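# Fork the loose switch onto the rack's yellow-taped rails

## Task

Using the fork, carry the unscrewed switch and set it on the rack's yellow-taped pair of rails, inserted all the way in. The rack is free-standing: tipping it more than a little counts as failure, and it must be left in its original spot.

## Robot and tools

Robot: a single six-joint arm (shoulder pan, shoulder lift, elbow, wrist 1, wrist 2, wrist 3, listed in that order in Joint positions and joint torques). Instead of a gripper it carries a rigid steel lifting fork with no motor or sensor. No command drives the fork, and nothing in the results comes from it. A load stays on only through gravity, friction and the fork's shape.

Fork geometry: two flat blades, each 240 mm long, 30 mm wide and 8 mm thick, 110 mm apart, pointing along the tool point's -y axis. The tool point sits in the gap between the blades, halfway along them, on the load-bearing top faces. The blade noses are 120 mm toward tool -y and the upright back legs 120 mm toward tool +y. The load faces look along tool -z, so the blades are level when tool +z points straight down. If the blades tilt nose-down, the load slides off. A block sticks out about 10 cm from the last joint's axis toward fork -y and turns with the fork.

Frame: everything uses the scene frame. Its origin is on the table top directly under the arm base, +z is up, and +y is to the left when looking along +x. The base is at (0, 0, +0.094) m and is slightly tilted. Reported poses can be wrong by a few centimetres, more at long reach.

execute_actions(actions, cameras): actions is a list of actions. Each action is a table of up to 15 rows, one row per 1/30 s control step. If a table is shorter, its last row is held until step 15. Each row has 6 numbers in [-1, 1]: dx, dy, dz, rx, ry, rz. They are an offset of the tool point's target from the Hand target as it stood when the action began, along the scene axes. They are not an absolute pose. Every row counts from that same starting point, not from the row before it. Scale: 1.0 is 0.6 m for dx, dy, dz and 180 degrees for rx, ry, rz. The last three form one rotation vector about the Hand target's position. Sending the same offset again moves the target further. An all-zero action asks again for the current Hand target. cameras is a list of names, ["all"], or []. You get images by default only when actions is empty.

move(target, speed, blend, blocking, cameras): moves the tool point in a straight line. target is either one 6-number row or a list of up to 15 rows. It uses the same offset layout and scale, counted from the Hand target at the start of the move. In a list, every row counts from that same start. speed is in m/s, from 0.002 to 3.2, default 0.25; turning runs at up to twice that value in rad/s. You can give one speed per segment. blend is in metres and rounds corners in a list; 0 means stop at each point. The whole path shares 10 s and is cut short if longer. With blocking=false the call returns after about 0.5 s while the arm keeps moving. The result adds a move: line. done means the arm is at rest within 3 mm and 2 degrees of the target. Other endings are off_target, moving, held (a check withheld steps or the clearance check halted the path) and fault. limits=paced means the commanded pose was clipped; limits=held means steps were withheld. None of these tell you about contact. The path does not slow for obstacles. Faster moves overshoot and stray more, especially with the arm stretched out.

wait(seconds, 0 to 3600): sends nothing new and lets a running move continue. stop(): brakes a running move; braking needs some distance. zoom_image(camera, region=[x0,y0,x1,y1]): crops the newest image from cam_head_left, cam_head_right or cam_wrist (all 672x504), at most 504x504. read_manual(section): returns licence text only. finished_scene(scene): ends the scene for good; the goal must hold without the robot.

Result lines: end_effector_position (m), end_effector_quat_wxyz, linear and angular velocity (left out when joint velocities are within noise), the Hand target (your last command after clipping; new offsets count from it), joint positions, and joint torques. Torques include drive effort, friction, offsets and noise, and positive means toward a larger joint angle. The tool point often stops short of the Hand target. If it does, send the missing amount as an offset. A heavy load makes the fork sag and tilt; compare the reported pose with what you sent and correct it. Camera calibration (intrinsics plus T_world_to_cam) is given per camera. The head cameras are fixed; the wrist camera's pose comes from the joint readings and can lag during motion.

Limits and hazards: each step, commanded orientation is clipped to within 32 degrees of the measured orientation. Joint target speeds are capped at 2.09/2.09/2.62/3.14/3.14/3.14 rad/s. Contact torque limits are 293, 293, 133, 49.8, 49.8 and 49.8 N m, and a held load counts toward them. A net outside force of roughly 150 N (±25) also causes a fault. Either fault stops the arm for 10 s. The arm is stiff: aiming even slightly beyond a firm contact can fault it. Approach slowly and end a push by commanding back past the tool point. A blocked arm keeps pressing until you command it away. Keep the wrist away from the base's axis and route around the base, because passing near it can whip the elbow round. Motors heat up when holding a load, stretched out, or pushing against something unreachable. At 70 °C a MOTOR HOT line appears; at 85 °C the brakes lock for 30 to 60 s or more. Loose objects can get brief pushes. Don't drop the switch, don't slam it, don't let anything fall off the table, and don't shove or tip the unanchored rack.

Each tool is called after "Request:" as name(argument=value, ...) on one line, values as JSON.

## Session

Request:
execute_actions(actions=[])

Scene clock: 0.00 s.
end_effector_position=(+1.0827, +0.3303, +0.3958) end_effector_quat_wxyz=(+0.492, +0.602, -0.574, +0.259)
Joint positions: [3.577 -0.479 0.353 -0.465 -2.377 -2.362]
Joint velocities: within noise
Joint torques (N m): no reading
Hand target: +1.0827, +0.3303, +0.3958; +0.492, +0.602, -0.574, +0.259

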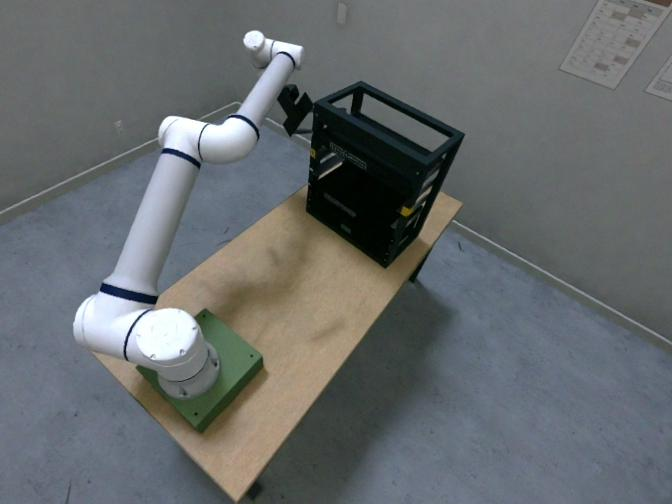

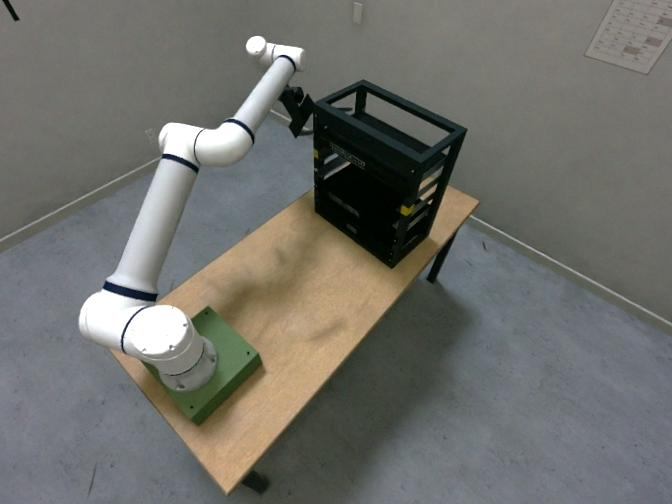

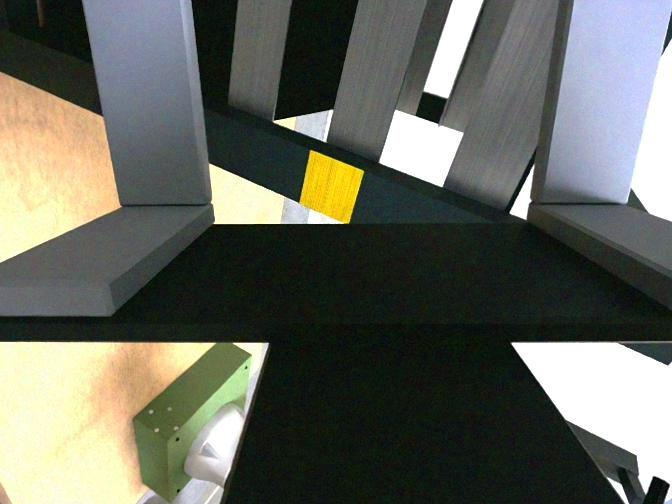

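Request:
zoom_image(camera="cam_head_left", region=[280, 60, 480, 280])

Request:
zoom_image(camera="cam_head_right", region=[280, 60, 480, 280])

Request:
zoom_image(camera="cam_wrist", region=[170, 0, 672, 230])

Scaled by 2.291.

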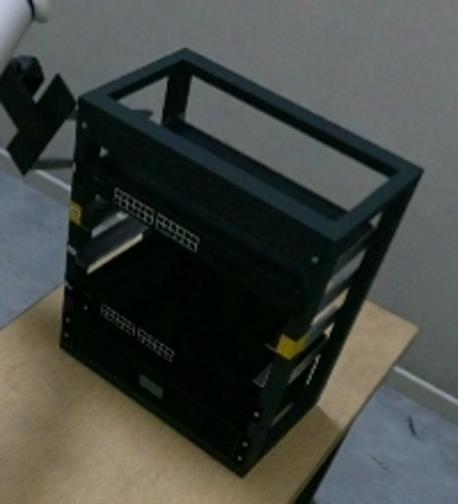

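Scaled by 2.291.

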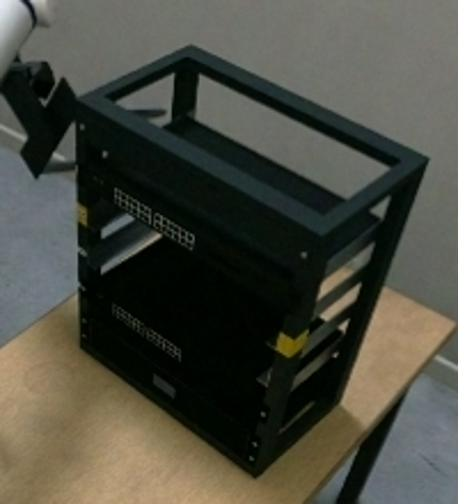

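Scaled by 1.004.

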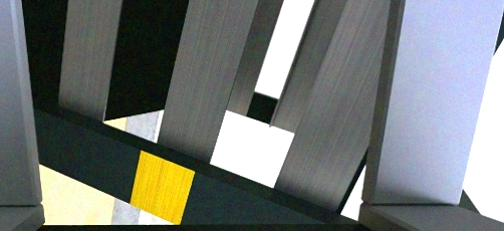

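Request:
zoom_image(camera="cam_head_left", region=[300, 90, 380, 150])

Request:
zoom_image(camera="cam_head_left", region=[300, 140, 380, 220])

Request:
zoom_image(camera="cam_head_left", region=[370, 150, 440, 270])

Request:
zoom_image(camera="cam_head_right", region=[370, 150, 440, 270])

Request:
zoom_image(camera="cam_head_right", region=[305, 90, 385, 220])

Scaled by 6.300.

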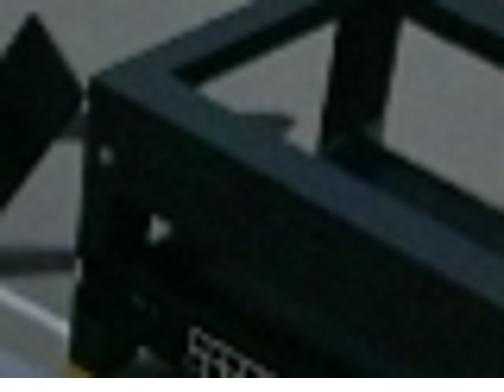

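Scaled by 6.300.

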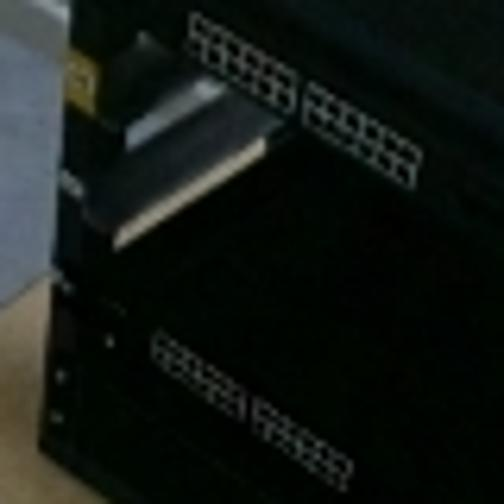

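Scaled by 4.200.

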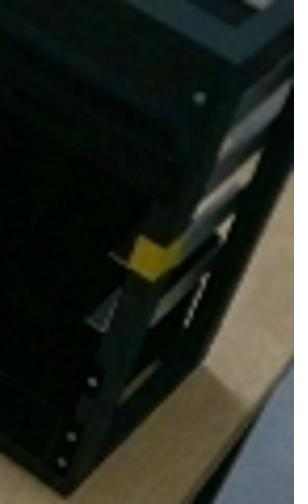

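Scaled by 4.200.

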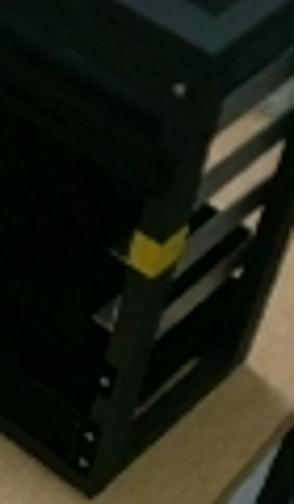

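Scaled by 3.877.

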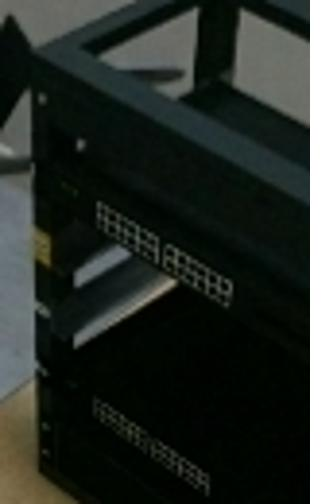

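Request:
move(target=[[-0.721, 0.117, 0.174, 0, 0, 0], [-0.8045, -0.3505, 0.357, 0.3417, -0.4062, 0.1807]], speed=0.45, blend=[0.05, 0], cameras=["all"])

Scene clock: 147.97 s.
end_effector_position=(+0.6000, +0.1200, +0.6100) end_effector_quat_wxyz=(-0.355, +0.612, -0.612, +0.353)
Joint positions: [2.951 -2.1 2.638 -3.132 -1.362 -3.258]
Joint torques (N m): [-23.09 -19.88 -70.57 -13.31 2.59 -2.02]
Hand target: +0.6000, +0.1200, +0.6100; -0.355, +0.612, -0.612, +0.353
Off the commanded pose: 0.000 m, 0 deg.
move: done
cam_wrist: T_world_to_cam=[[0.01796, -0.9995, -0.02612, 0.13467], [-0.7683, 0.00292, -0.64008, 0.72244], [0.63984, 0.03156, -0.76786, 0.17514]] pos_world=[0.44057, 0.12697, 0.60042]

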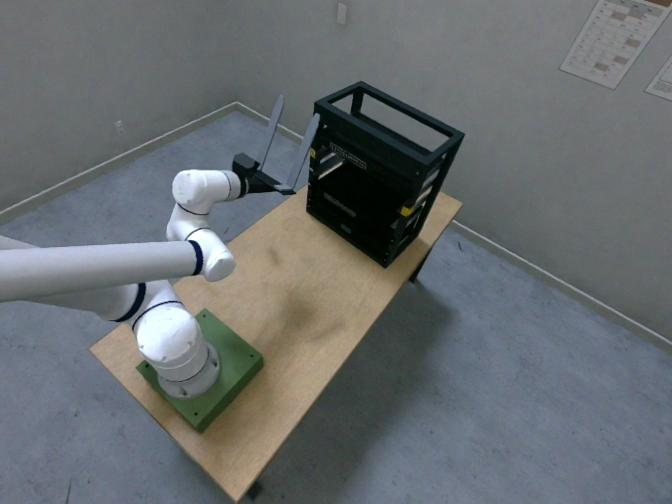

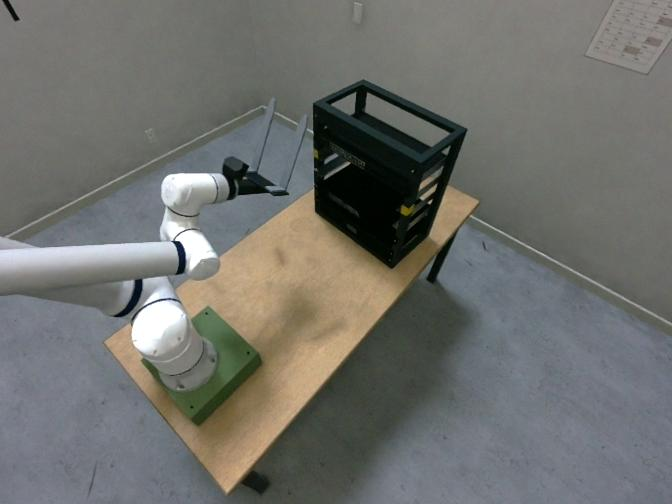

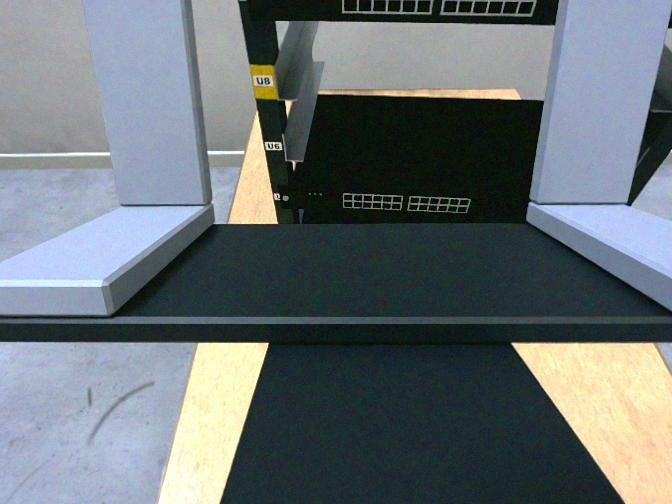

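Request:
zoom_image(camera="cam_wrist", region=[210, 0, 400, 225])

Request:
move(target=[0, -0.4, 0.06, 0, 0, 0], speed=0.4, cameras=["cam_wrist"])

Scaled by 2.240.

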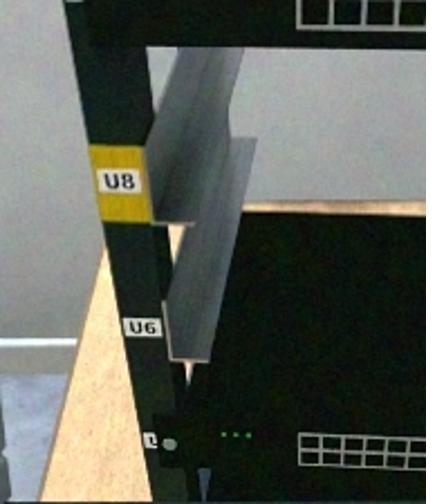

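Scene clock: 153.27 s.
end_effector_position=(+0.6000, -0.1200, +0.6460) end_effector_quat_wxyz=(-0.355, +0.612, -0.612, +0.353)
Joint positions: [2.14 -2.25 2.573 -2.589 -0.726 -3.863]
Joint torques (N m): [-21.14 0.92 -99.75 -5.97 6.75 -2.07]
Hand target: +0.6000, -0.1200, +0.6460; -0.355, +0.612, -0.612, +0.353
Off the commanded pose: 0.000 m, 0 deg.
move: done
cam_wrist: T_world_to_cam=[[0.01788, -0.99949, -0.02632, -0.1042], [-0.76816, 0.00312, -0.64024, 0.74619], [0.64, 0.03167, -0.76772, 0.21013]] pos_world=[0.44057, -0.11313, 0.63632]

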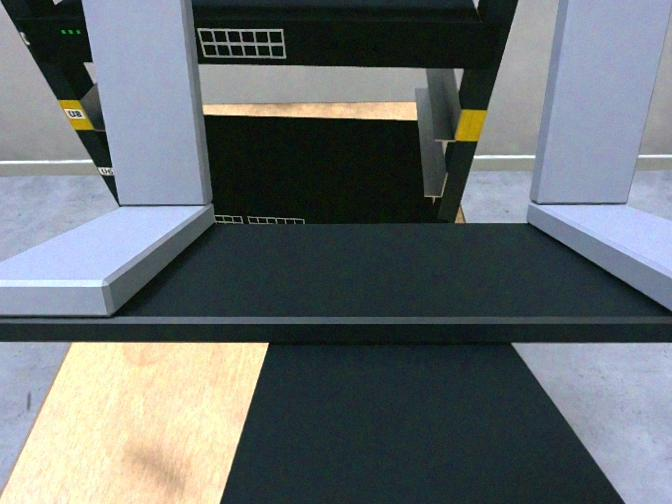

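Request:
zoom_image(camera="cam_wrist", region=[0, 0, 230, 210])

Request:
zoom_image(camera="cam_wrist", region=[380, 0, 560, 220])

Request:
move(target=[0, 0, 0.2, 0, 0, 0], speed=0.4, cameras=["cam_wrist"])

Scaled by 2.191.

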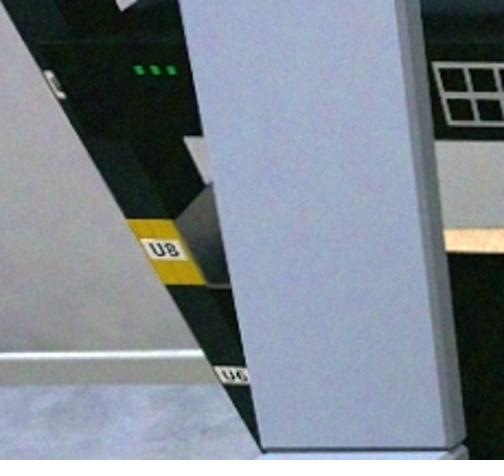

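Scaled by 2.291.

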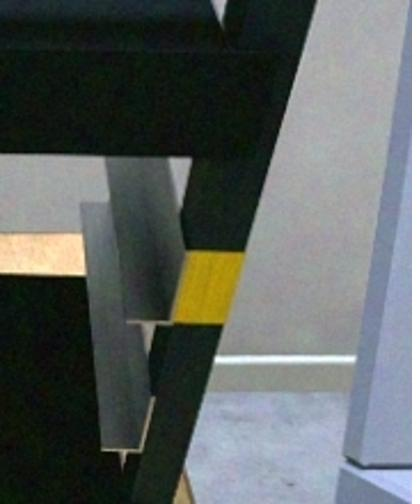

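Scene clock: 163.87 s.
end_effector_position=(+0.6000, -0.1200, +0.7659) end_effector_quat_wxyz=(-0.355, +0.612, -0.612, +0.353)
Joint positions: [2.144 -2.305 2.374 -2.338 -0.728 -3.859]
Joint torques (N m): [10.05 21.46 -102.26 -6.07 2.27 -2.32]
Hand target: +0.6000, -0.1200, +0.7660; -0.355, +0.612, -0.612, +0.353
Off the commanded pose: 0.000 m, 0 deg.
move: done
cam_wrist: T_world_to_cam=[[0.01803, -0.99949, -0.02619, -0.10121], [-0.76816, 0.00292, -0.64025, 0.82293], [0.64, 0.03166, -0.76772, 0.30218]] pos_world=[0.44057, -0.11313, 0.75622]

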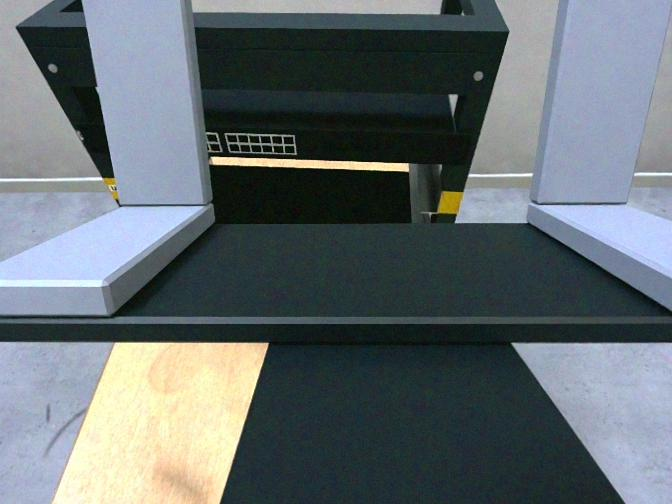

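Request:
zoom_image(camera="cam_wrist", region=[380, 0, 540, 230])

Request:
zoom_image(camera="cam_wrist", region=[0, 20, 230, 220])

Scaled by 2.191.

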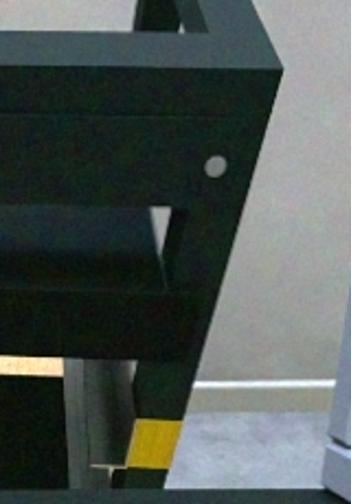

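Scaled by 2.191.

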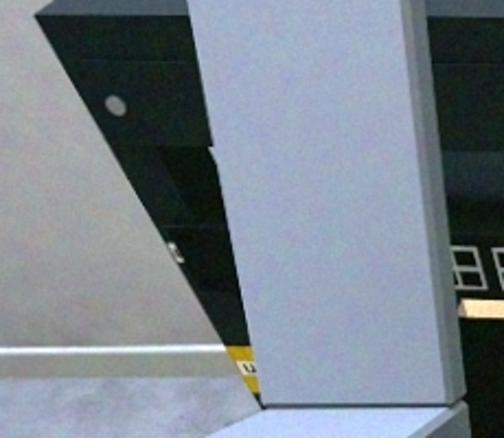

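Request:
move(target=[0.1688, 0.1898, -0.585, 0.01163, 0.3332, -0.02014], speed=0.35, cameras=["all"])

Scene clock: 237.17 s.
end_effector_position=(+0.7012, -0.0062, +0.4152) end_effector_quat_wxyz=(-0.001, +0.682, -0.732, +0.000)
Joint positions: [2.865 -1.78 2.107 -1.885 -1.566 -3.395]
Joint torques (N m): [10.07 -23.77 -98.66 -5.41 -2.24 3.46]
Hand target: +0.7013, -0.0061, +0.4150; -0.001, +0.682, -0.732, +0.000
Off the commanded pose: 0.000 m, 0 deg.
move: done
cam_wrist: T_world_to_cam=[[-0.08323, -0.99612, -0.02876, 0.07362], [-0.93617, 0.06826, 0.34484, 0.38502], [-0.34154, 0.05562, -0.93822, 0.72373]] pos_world=[0.61376, 0.00679, 0.54837]

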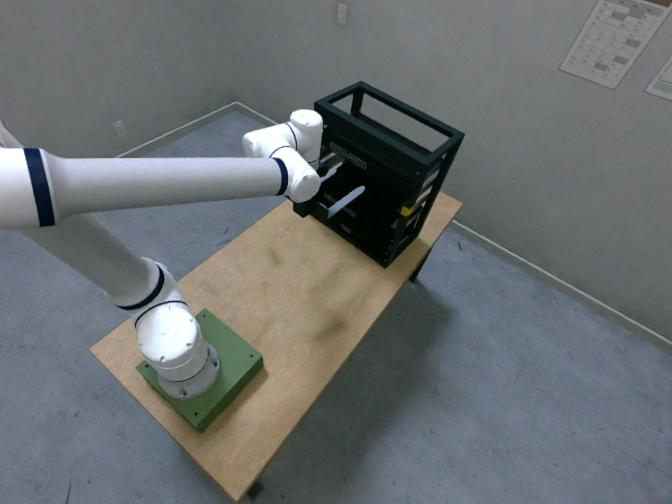

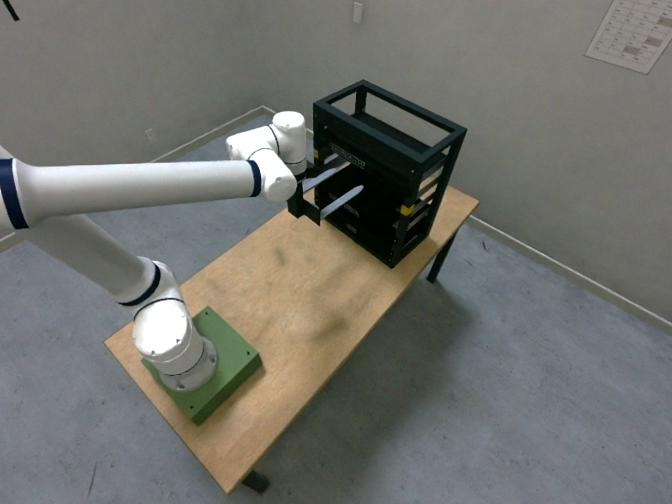

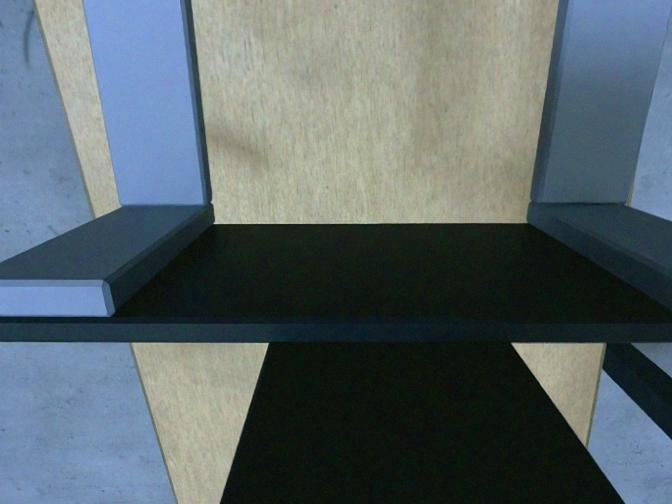

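Request:
zoom_image(camera="cam_head_left", region=[280, 100, 430, 230])

Request:
zoom_image(camera="cam_head_right", region=[280, 100, 430, 230])

Scaled by 3.360.

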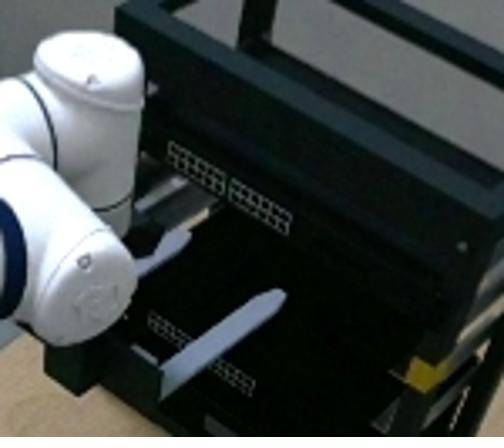

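Scaled by 3.360.

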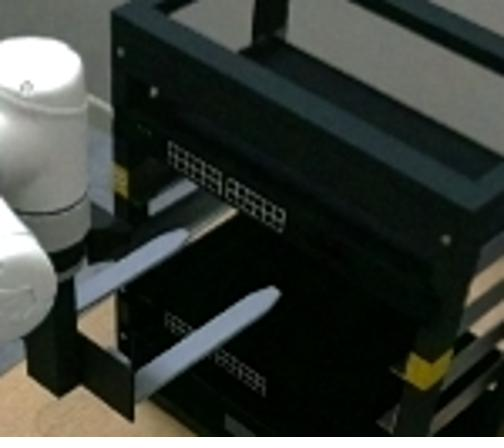

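Request:
move(target=[0.3408, -0.0238, 0, 0, 0, 0], speed=0.15, cameras=["all"])

Request:
zoom_image(camera="cam_head_left", region=[280, 80, 430, 210])

Request:
zoom_image(camera="cam_head_right", region=[280, 80, 430, 210])

Scene clock: 248.53 s.
end_effector_position=(+0.9055, -0.0204, +0.4150) end_effector_quat_wxyz=(-0.001, +0.682, -0.732, +0.000)
Joint positions: [2.934 -1.427 1.772 -1.903 -1.565 -3.325]
Joint torques (N m): [9.26 -59.98 -99.05 -5.17 -1.27 3.28]
Hand target: +0.9057, -0.0204, +0.4150; -0.001, +0.682, -0.732, +0.000
Off the commanded pose: 0.000 m, 0 deg.
move: done
cam_wrist: T_world_to_cam=[[-0.08328, -0.99611, -0.02881, 0.07655], [-0.93602, 0.06826, 0.34526, 0.57702], [-0.34195, 0.05572, -0.93806, 0.79449]] pos_world=[0.81815, -0.00741, 0.54827]

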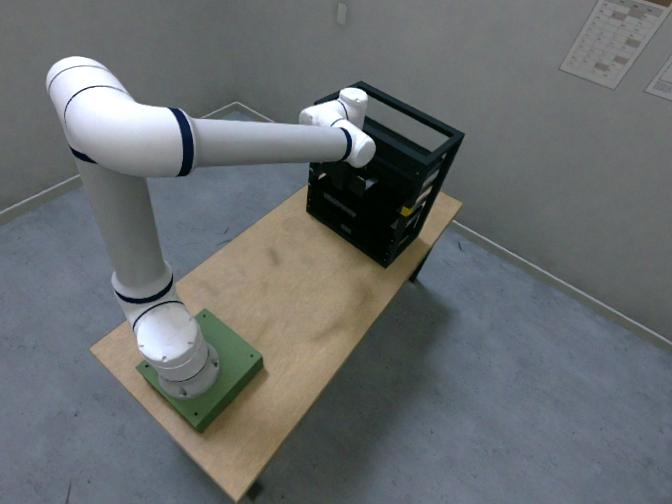

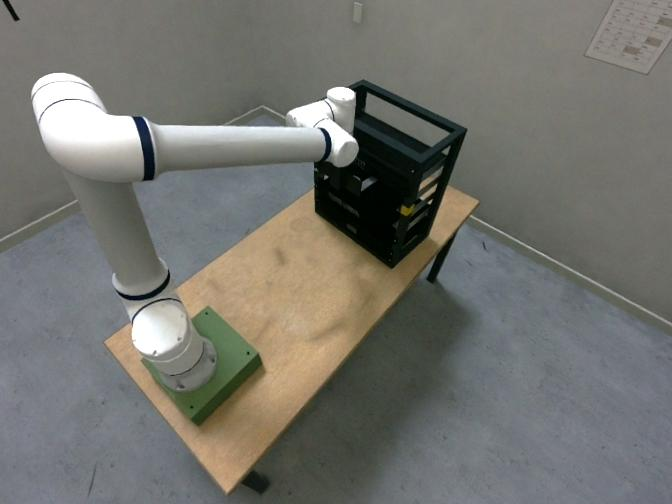

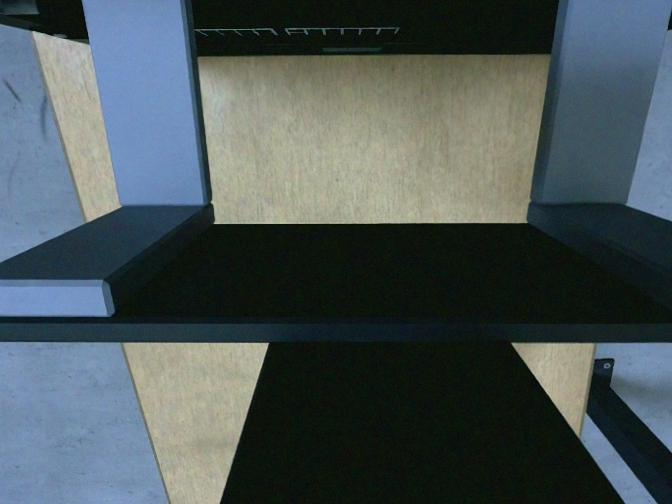

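Scaled by 3.360.

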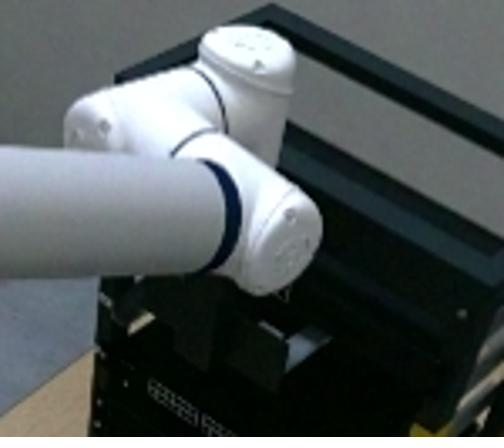

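Scaled by 3.360.

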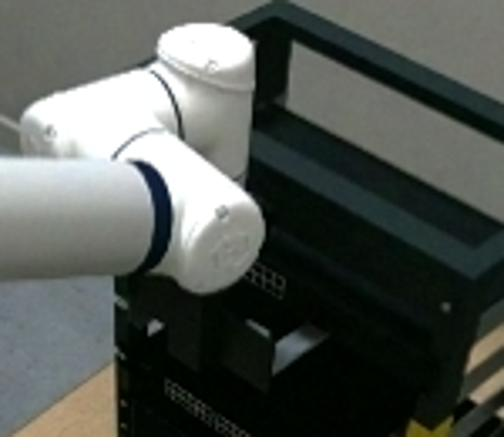

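Request:
move(target=[0, 0, 0.02, 0, 0, 0], speed=0.05)

Request:
move(target=[0, 0, 0.03, 0, 0, 0], speed=0.02, cameras=["all"])

Scene clock: 264.47 s.
end_effector_position=(+0.9057, -0.0204, +0.4268) end_effector_quat_wxyz=(-0.001, +0.682, -0.732, +0.000)
Joint positions: [2.935 -1.432 1.757 -1.882 -1.565 -3.325]
Joint torques (N m): [-3.16 -89.94 -98.7 -5.39 -1.34 0.33]
Hand target: +0.9057, -0.0204, +0.4270; -0.001, +0.682, -0.732, +0.000
Off the commanded pose: 0.000 m, 0 deg.
move: done

Scene clock: 265.70 s.
end_effector_position=(+0.9057, -0.0204, +0.4448) end_effector_quat_wxyz=(-0.001, +0.682, -0.732, +0.000)
Joint positions: [2.934 -1.441 1.734 -1.85 -1.565 -3.325]
Joint torques (N m): [-18.6 -125.96 -143.76 -18.33 3.67 -1.34]
Hand target: +0.9057, -0.0204, +0.4450; -0.001, +0.682, -0.732, +0.000
Off the commanded pose: 0.000 m, 0 deg.
move: done
cam_wrist: T_world_to_cam=[[-0.08328, -0.99611, -0.02881, 0.07742], [-0.93599, 0.06826, 0.34535, 0.56684], [-0.34204, 0.05572, -0.93803, 0.82257]] pos_world=[0.81836, -0.00741, 0.57807]

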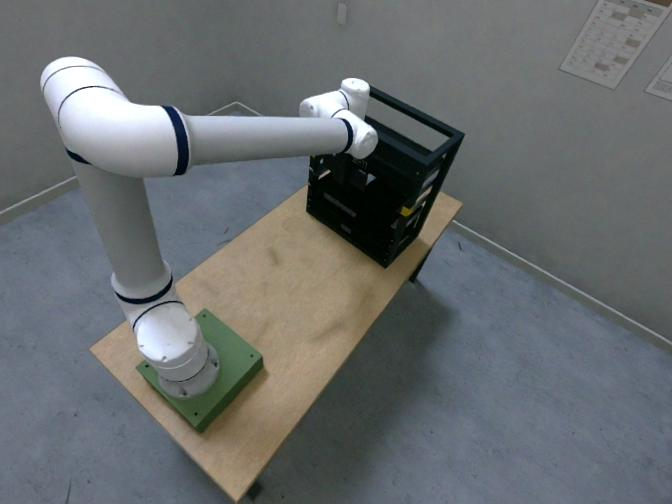

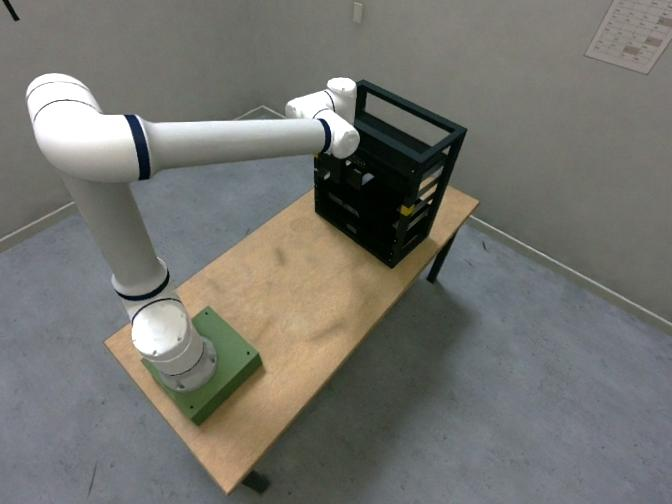

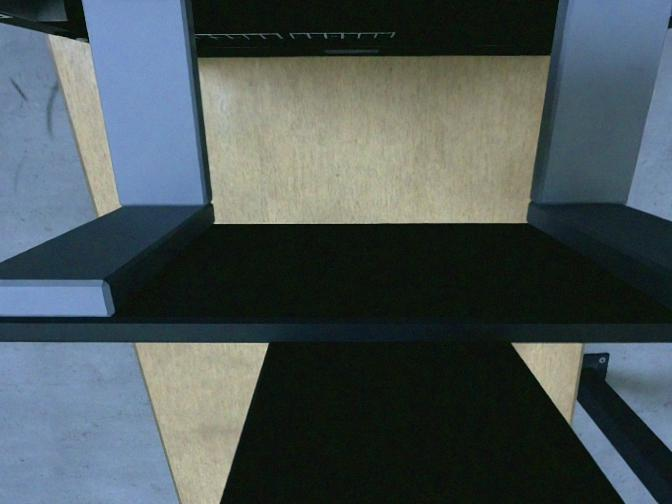

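Request:
zoom_image(camera="cam_head_left", region=[300, 80, 470, 230])

Request:
zoom_image(camera="cam_head_right", region=[300, 80, 470, 230])

Scaled by 2.965.

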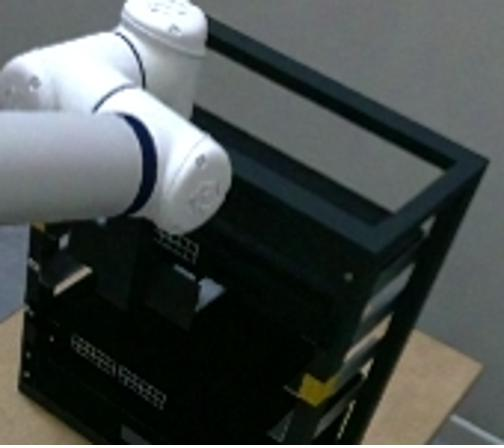

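Scaled by 2.965.

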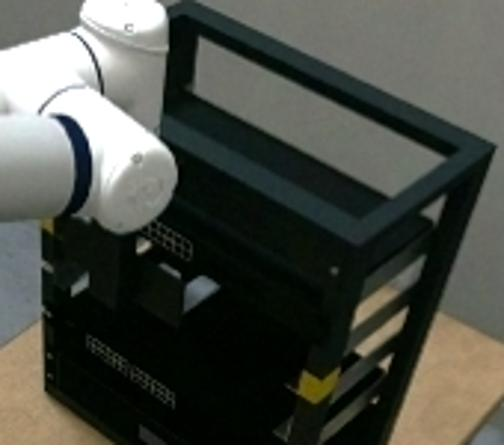

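Request:
move(target=[-0.1663, 0.01163, 0, 0, 0, 0], speed=0.1, cameras=["cam_head_left", "cam_head_right"])

Request:
zoom_image(camera="cam_head_left", region=[270, 80, 470, 280])

Request:
zoom_image(camera="cam_head_right", region=[270, 80, 470, 280])

Scene clock: 280.57 s.
end_effector_position=(+0.8062, -0.0135, +0.4450) end_effector_quat_wxyz=(-0.001, +0.682, -0.732, +0.000)
Joint positions: [2.906 -1.607 1.906 -1.856 -1.566 -3.353]
Joint torques (N m): [-22.58 -103.37 -119.07 -18.95 2.02 -2.48]
Hand target: +0.8060, -0.0134, +0.4450; -0.001, +0.682, -0.732, +0.000
Off the commanded pose: 0.000 m, 0 deg.
move: done

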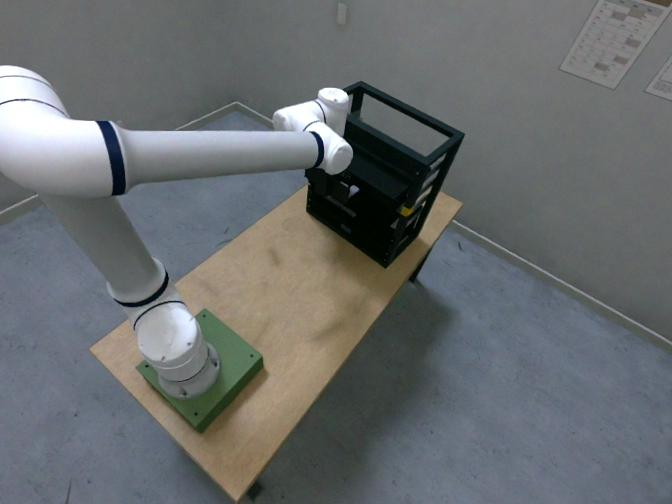

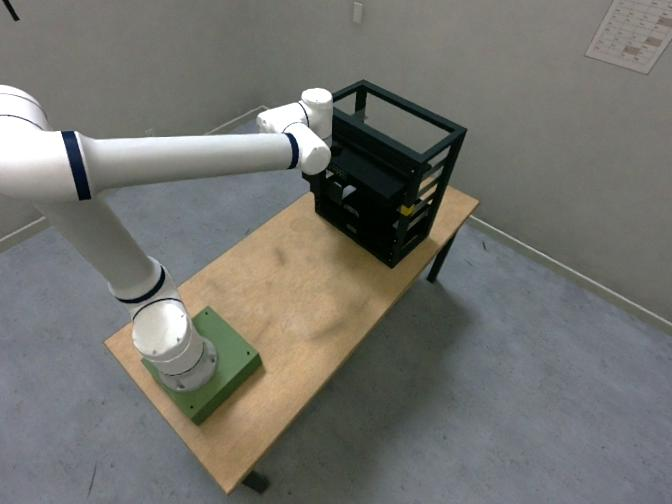

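Scaled by 2.520.

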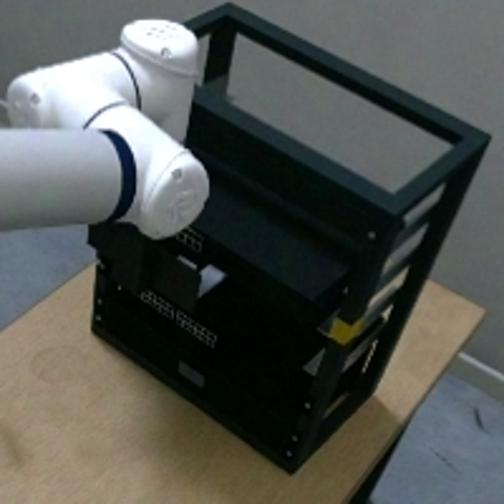

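Scaled by 2.520.

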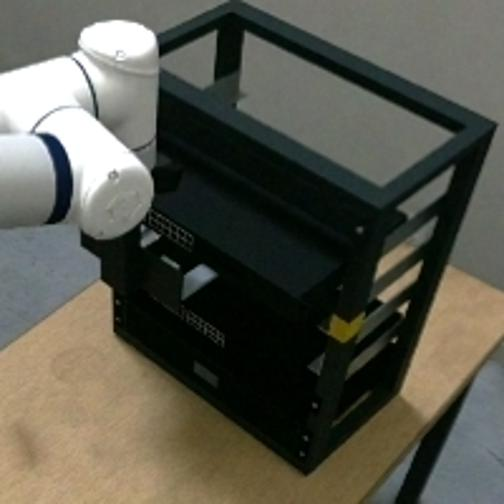

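Request:
move(target=[-0.3575, 0.0250, 0, 0, 0, 0], speed=0.15, cameras=["cam_head_left", "cam_head_right"])

Request:
zoom_image(camera="cam_head_left", region=[240, 80, 460, 280])

Request:
zoom_image(camera="cam_head_right", region=[240, 80, 460, 280])

Scene clock: 287.93 s.
end_effector_position=(+0.5916, +0.0016, +0.4450) end_effector_quat_wxyz=(-0.001, +0.682, -0.732, +0.000)
Joint positions: [2.799 -2.016 2.202 -1.743 -1.567 -3.46]
Joint torques (N m): [-21.87 -55.36 -120.86 -18.49 4.93 -2.14]
Hand target: +0.5915, +0.0016, +0.4450; -0.001, +0.682, -0.732, +0.000
Off the commanded pose: 0.000 m, 0 deg.
move: done

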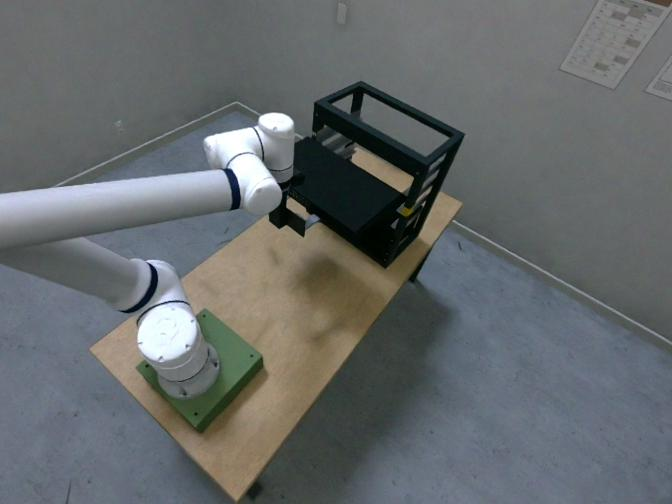

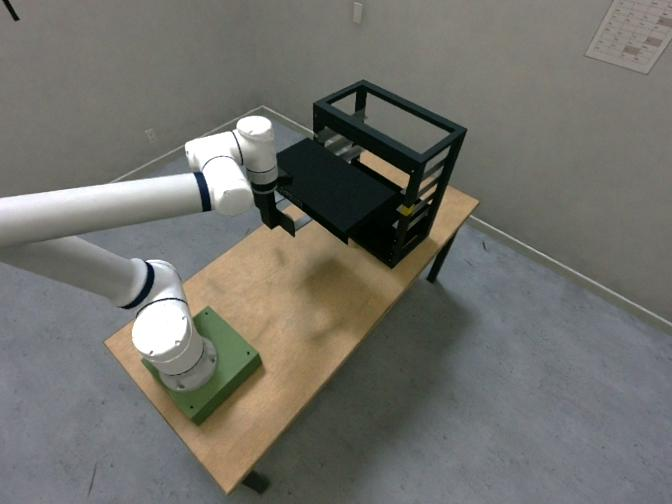

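Scaled by 2.291.

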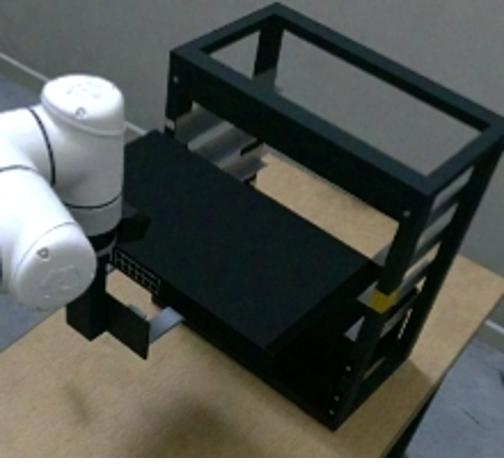

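Scaled by 2.291.

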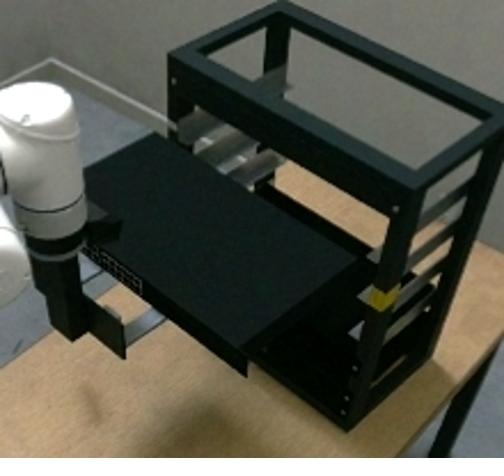

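Request:
move(target=[[0, 0, -0.1433, 0, 0, 0], [0.1746, -0.0122, -0.1433, 0, 0, 0]], speed=[0.15, 0.1], cameras=["cam_head_left", "cam_head_right"])

Request:
zoom_image(camera="cam_head_left", region=[260, 80, 460, 280])

Request:
zoom_image(camera="cam_head_right", region=[260, 80, 460, 280])

Scene clock: 302.40 s.
end_effector_position=(+0.6960, -0.0057, +0.3591) end_effector_quat_wxyz=(-0.001, +0.682, -0.732, +0.000)
Joint positions: [2.863 -1.75 2.19 -1.997 -1.566 -3.397]
Joint torques (N m): [8.22 -54.51 -137.2 -23.77 1.23 3.12]
Hand target: +0.6962, -0.0058, +0.3591; -0.001, +0.682, -0.732, +0.000
Off the commanded pose: 0.000 m, 0 deg.
move: done

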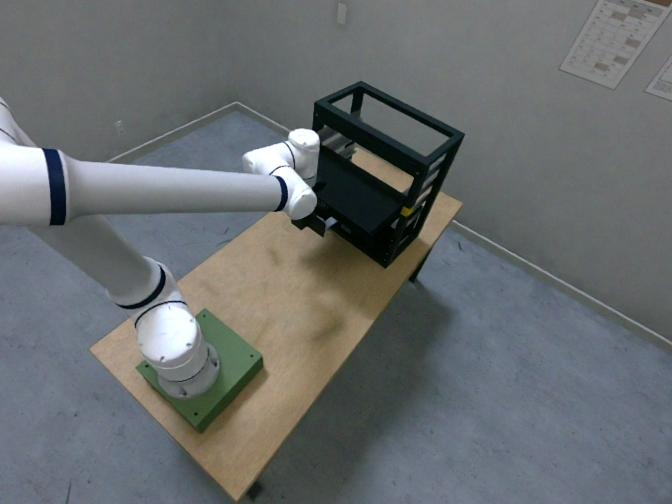

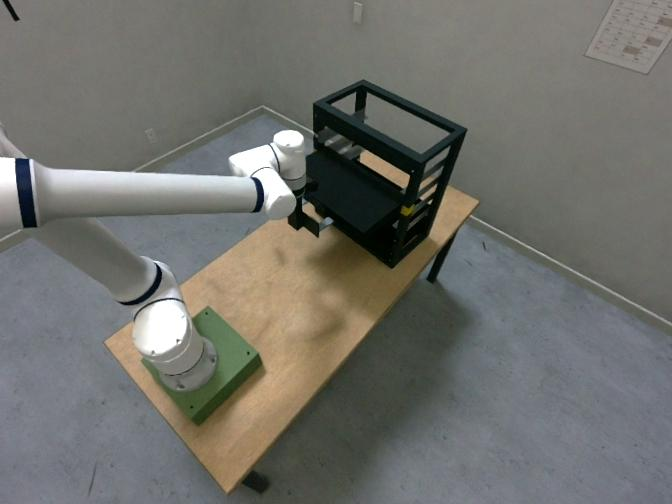

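Scaled by 2.520.

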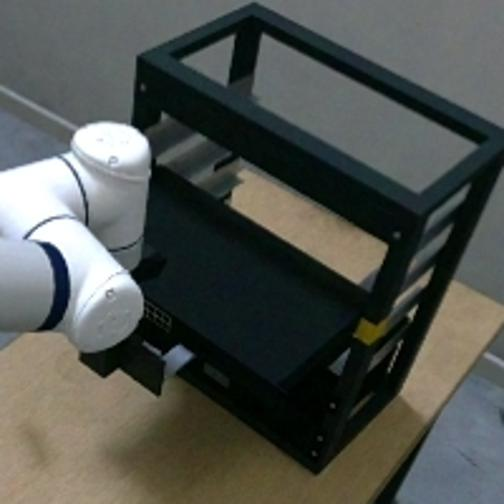

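Scaled by 2.520.

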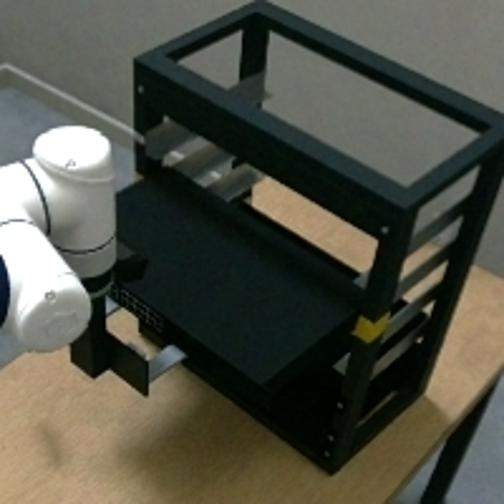

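Request:
move(target=[[0.2993, -0.0209, 0, 0, 0, 0], [0.3533, -0.0247, 0, 0, 0, 0]], speed=[0.1, 0.04], blend=[0.01, 0], cameras=["cam_head_left", "cam_head_right"])

Request:
zoom_image(camera="cam_head_left", region=[290, 80, 460, 280])

Request:
zoom_image(camera="cam_head_right", region=[290, 80, 460, 280])

Scene clock: 327.10 s.
end_effector_position=(+0.9080, -0.0206, +0.3590) end_effector_quat_wxyz=(-0.001, +0.682, -0.732, +0.000)
Joint positions: [2.935 -1.388 1.832 -2.002 -1.565 -3.324]
Joint torques (N m): [8.38 -100.91 -135.72 -18.68 2.89 3.14]
Hand target: +0.9082, -0.0206, +0.3591; -0.001, +0.682, -0.732, +0.000
Off the commanded pose: 0.000 m, 0 deg.
move: done

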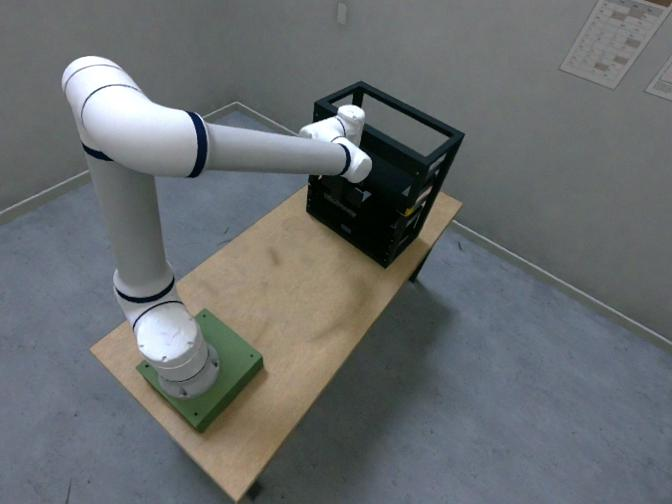

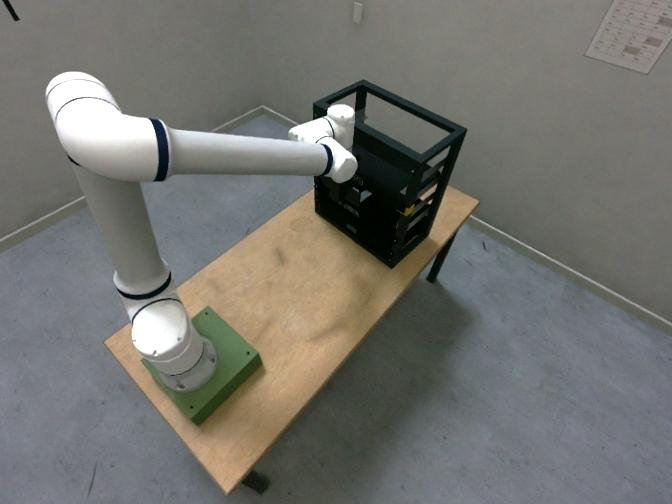

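Scaled by 2.520.

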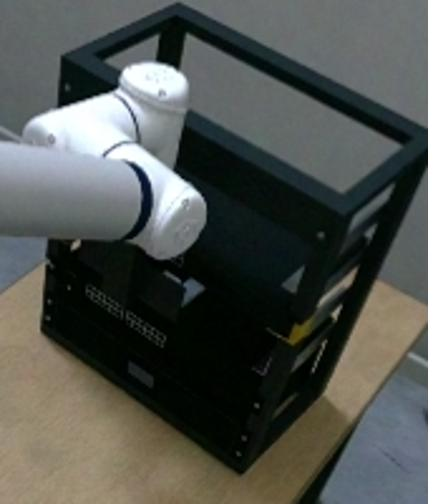

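Scaled by 2.520.

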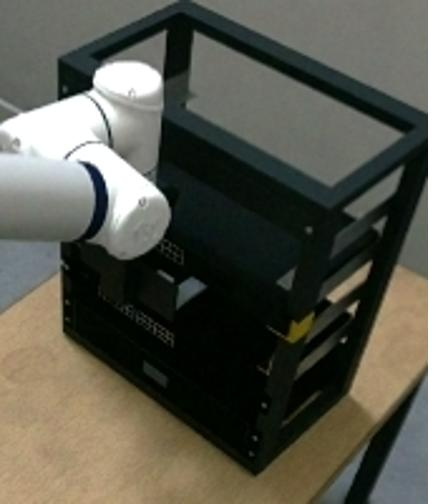

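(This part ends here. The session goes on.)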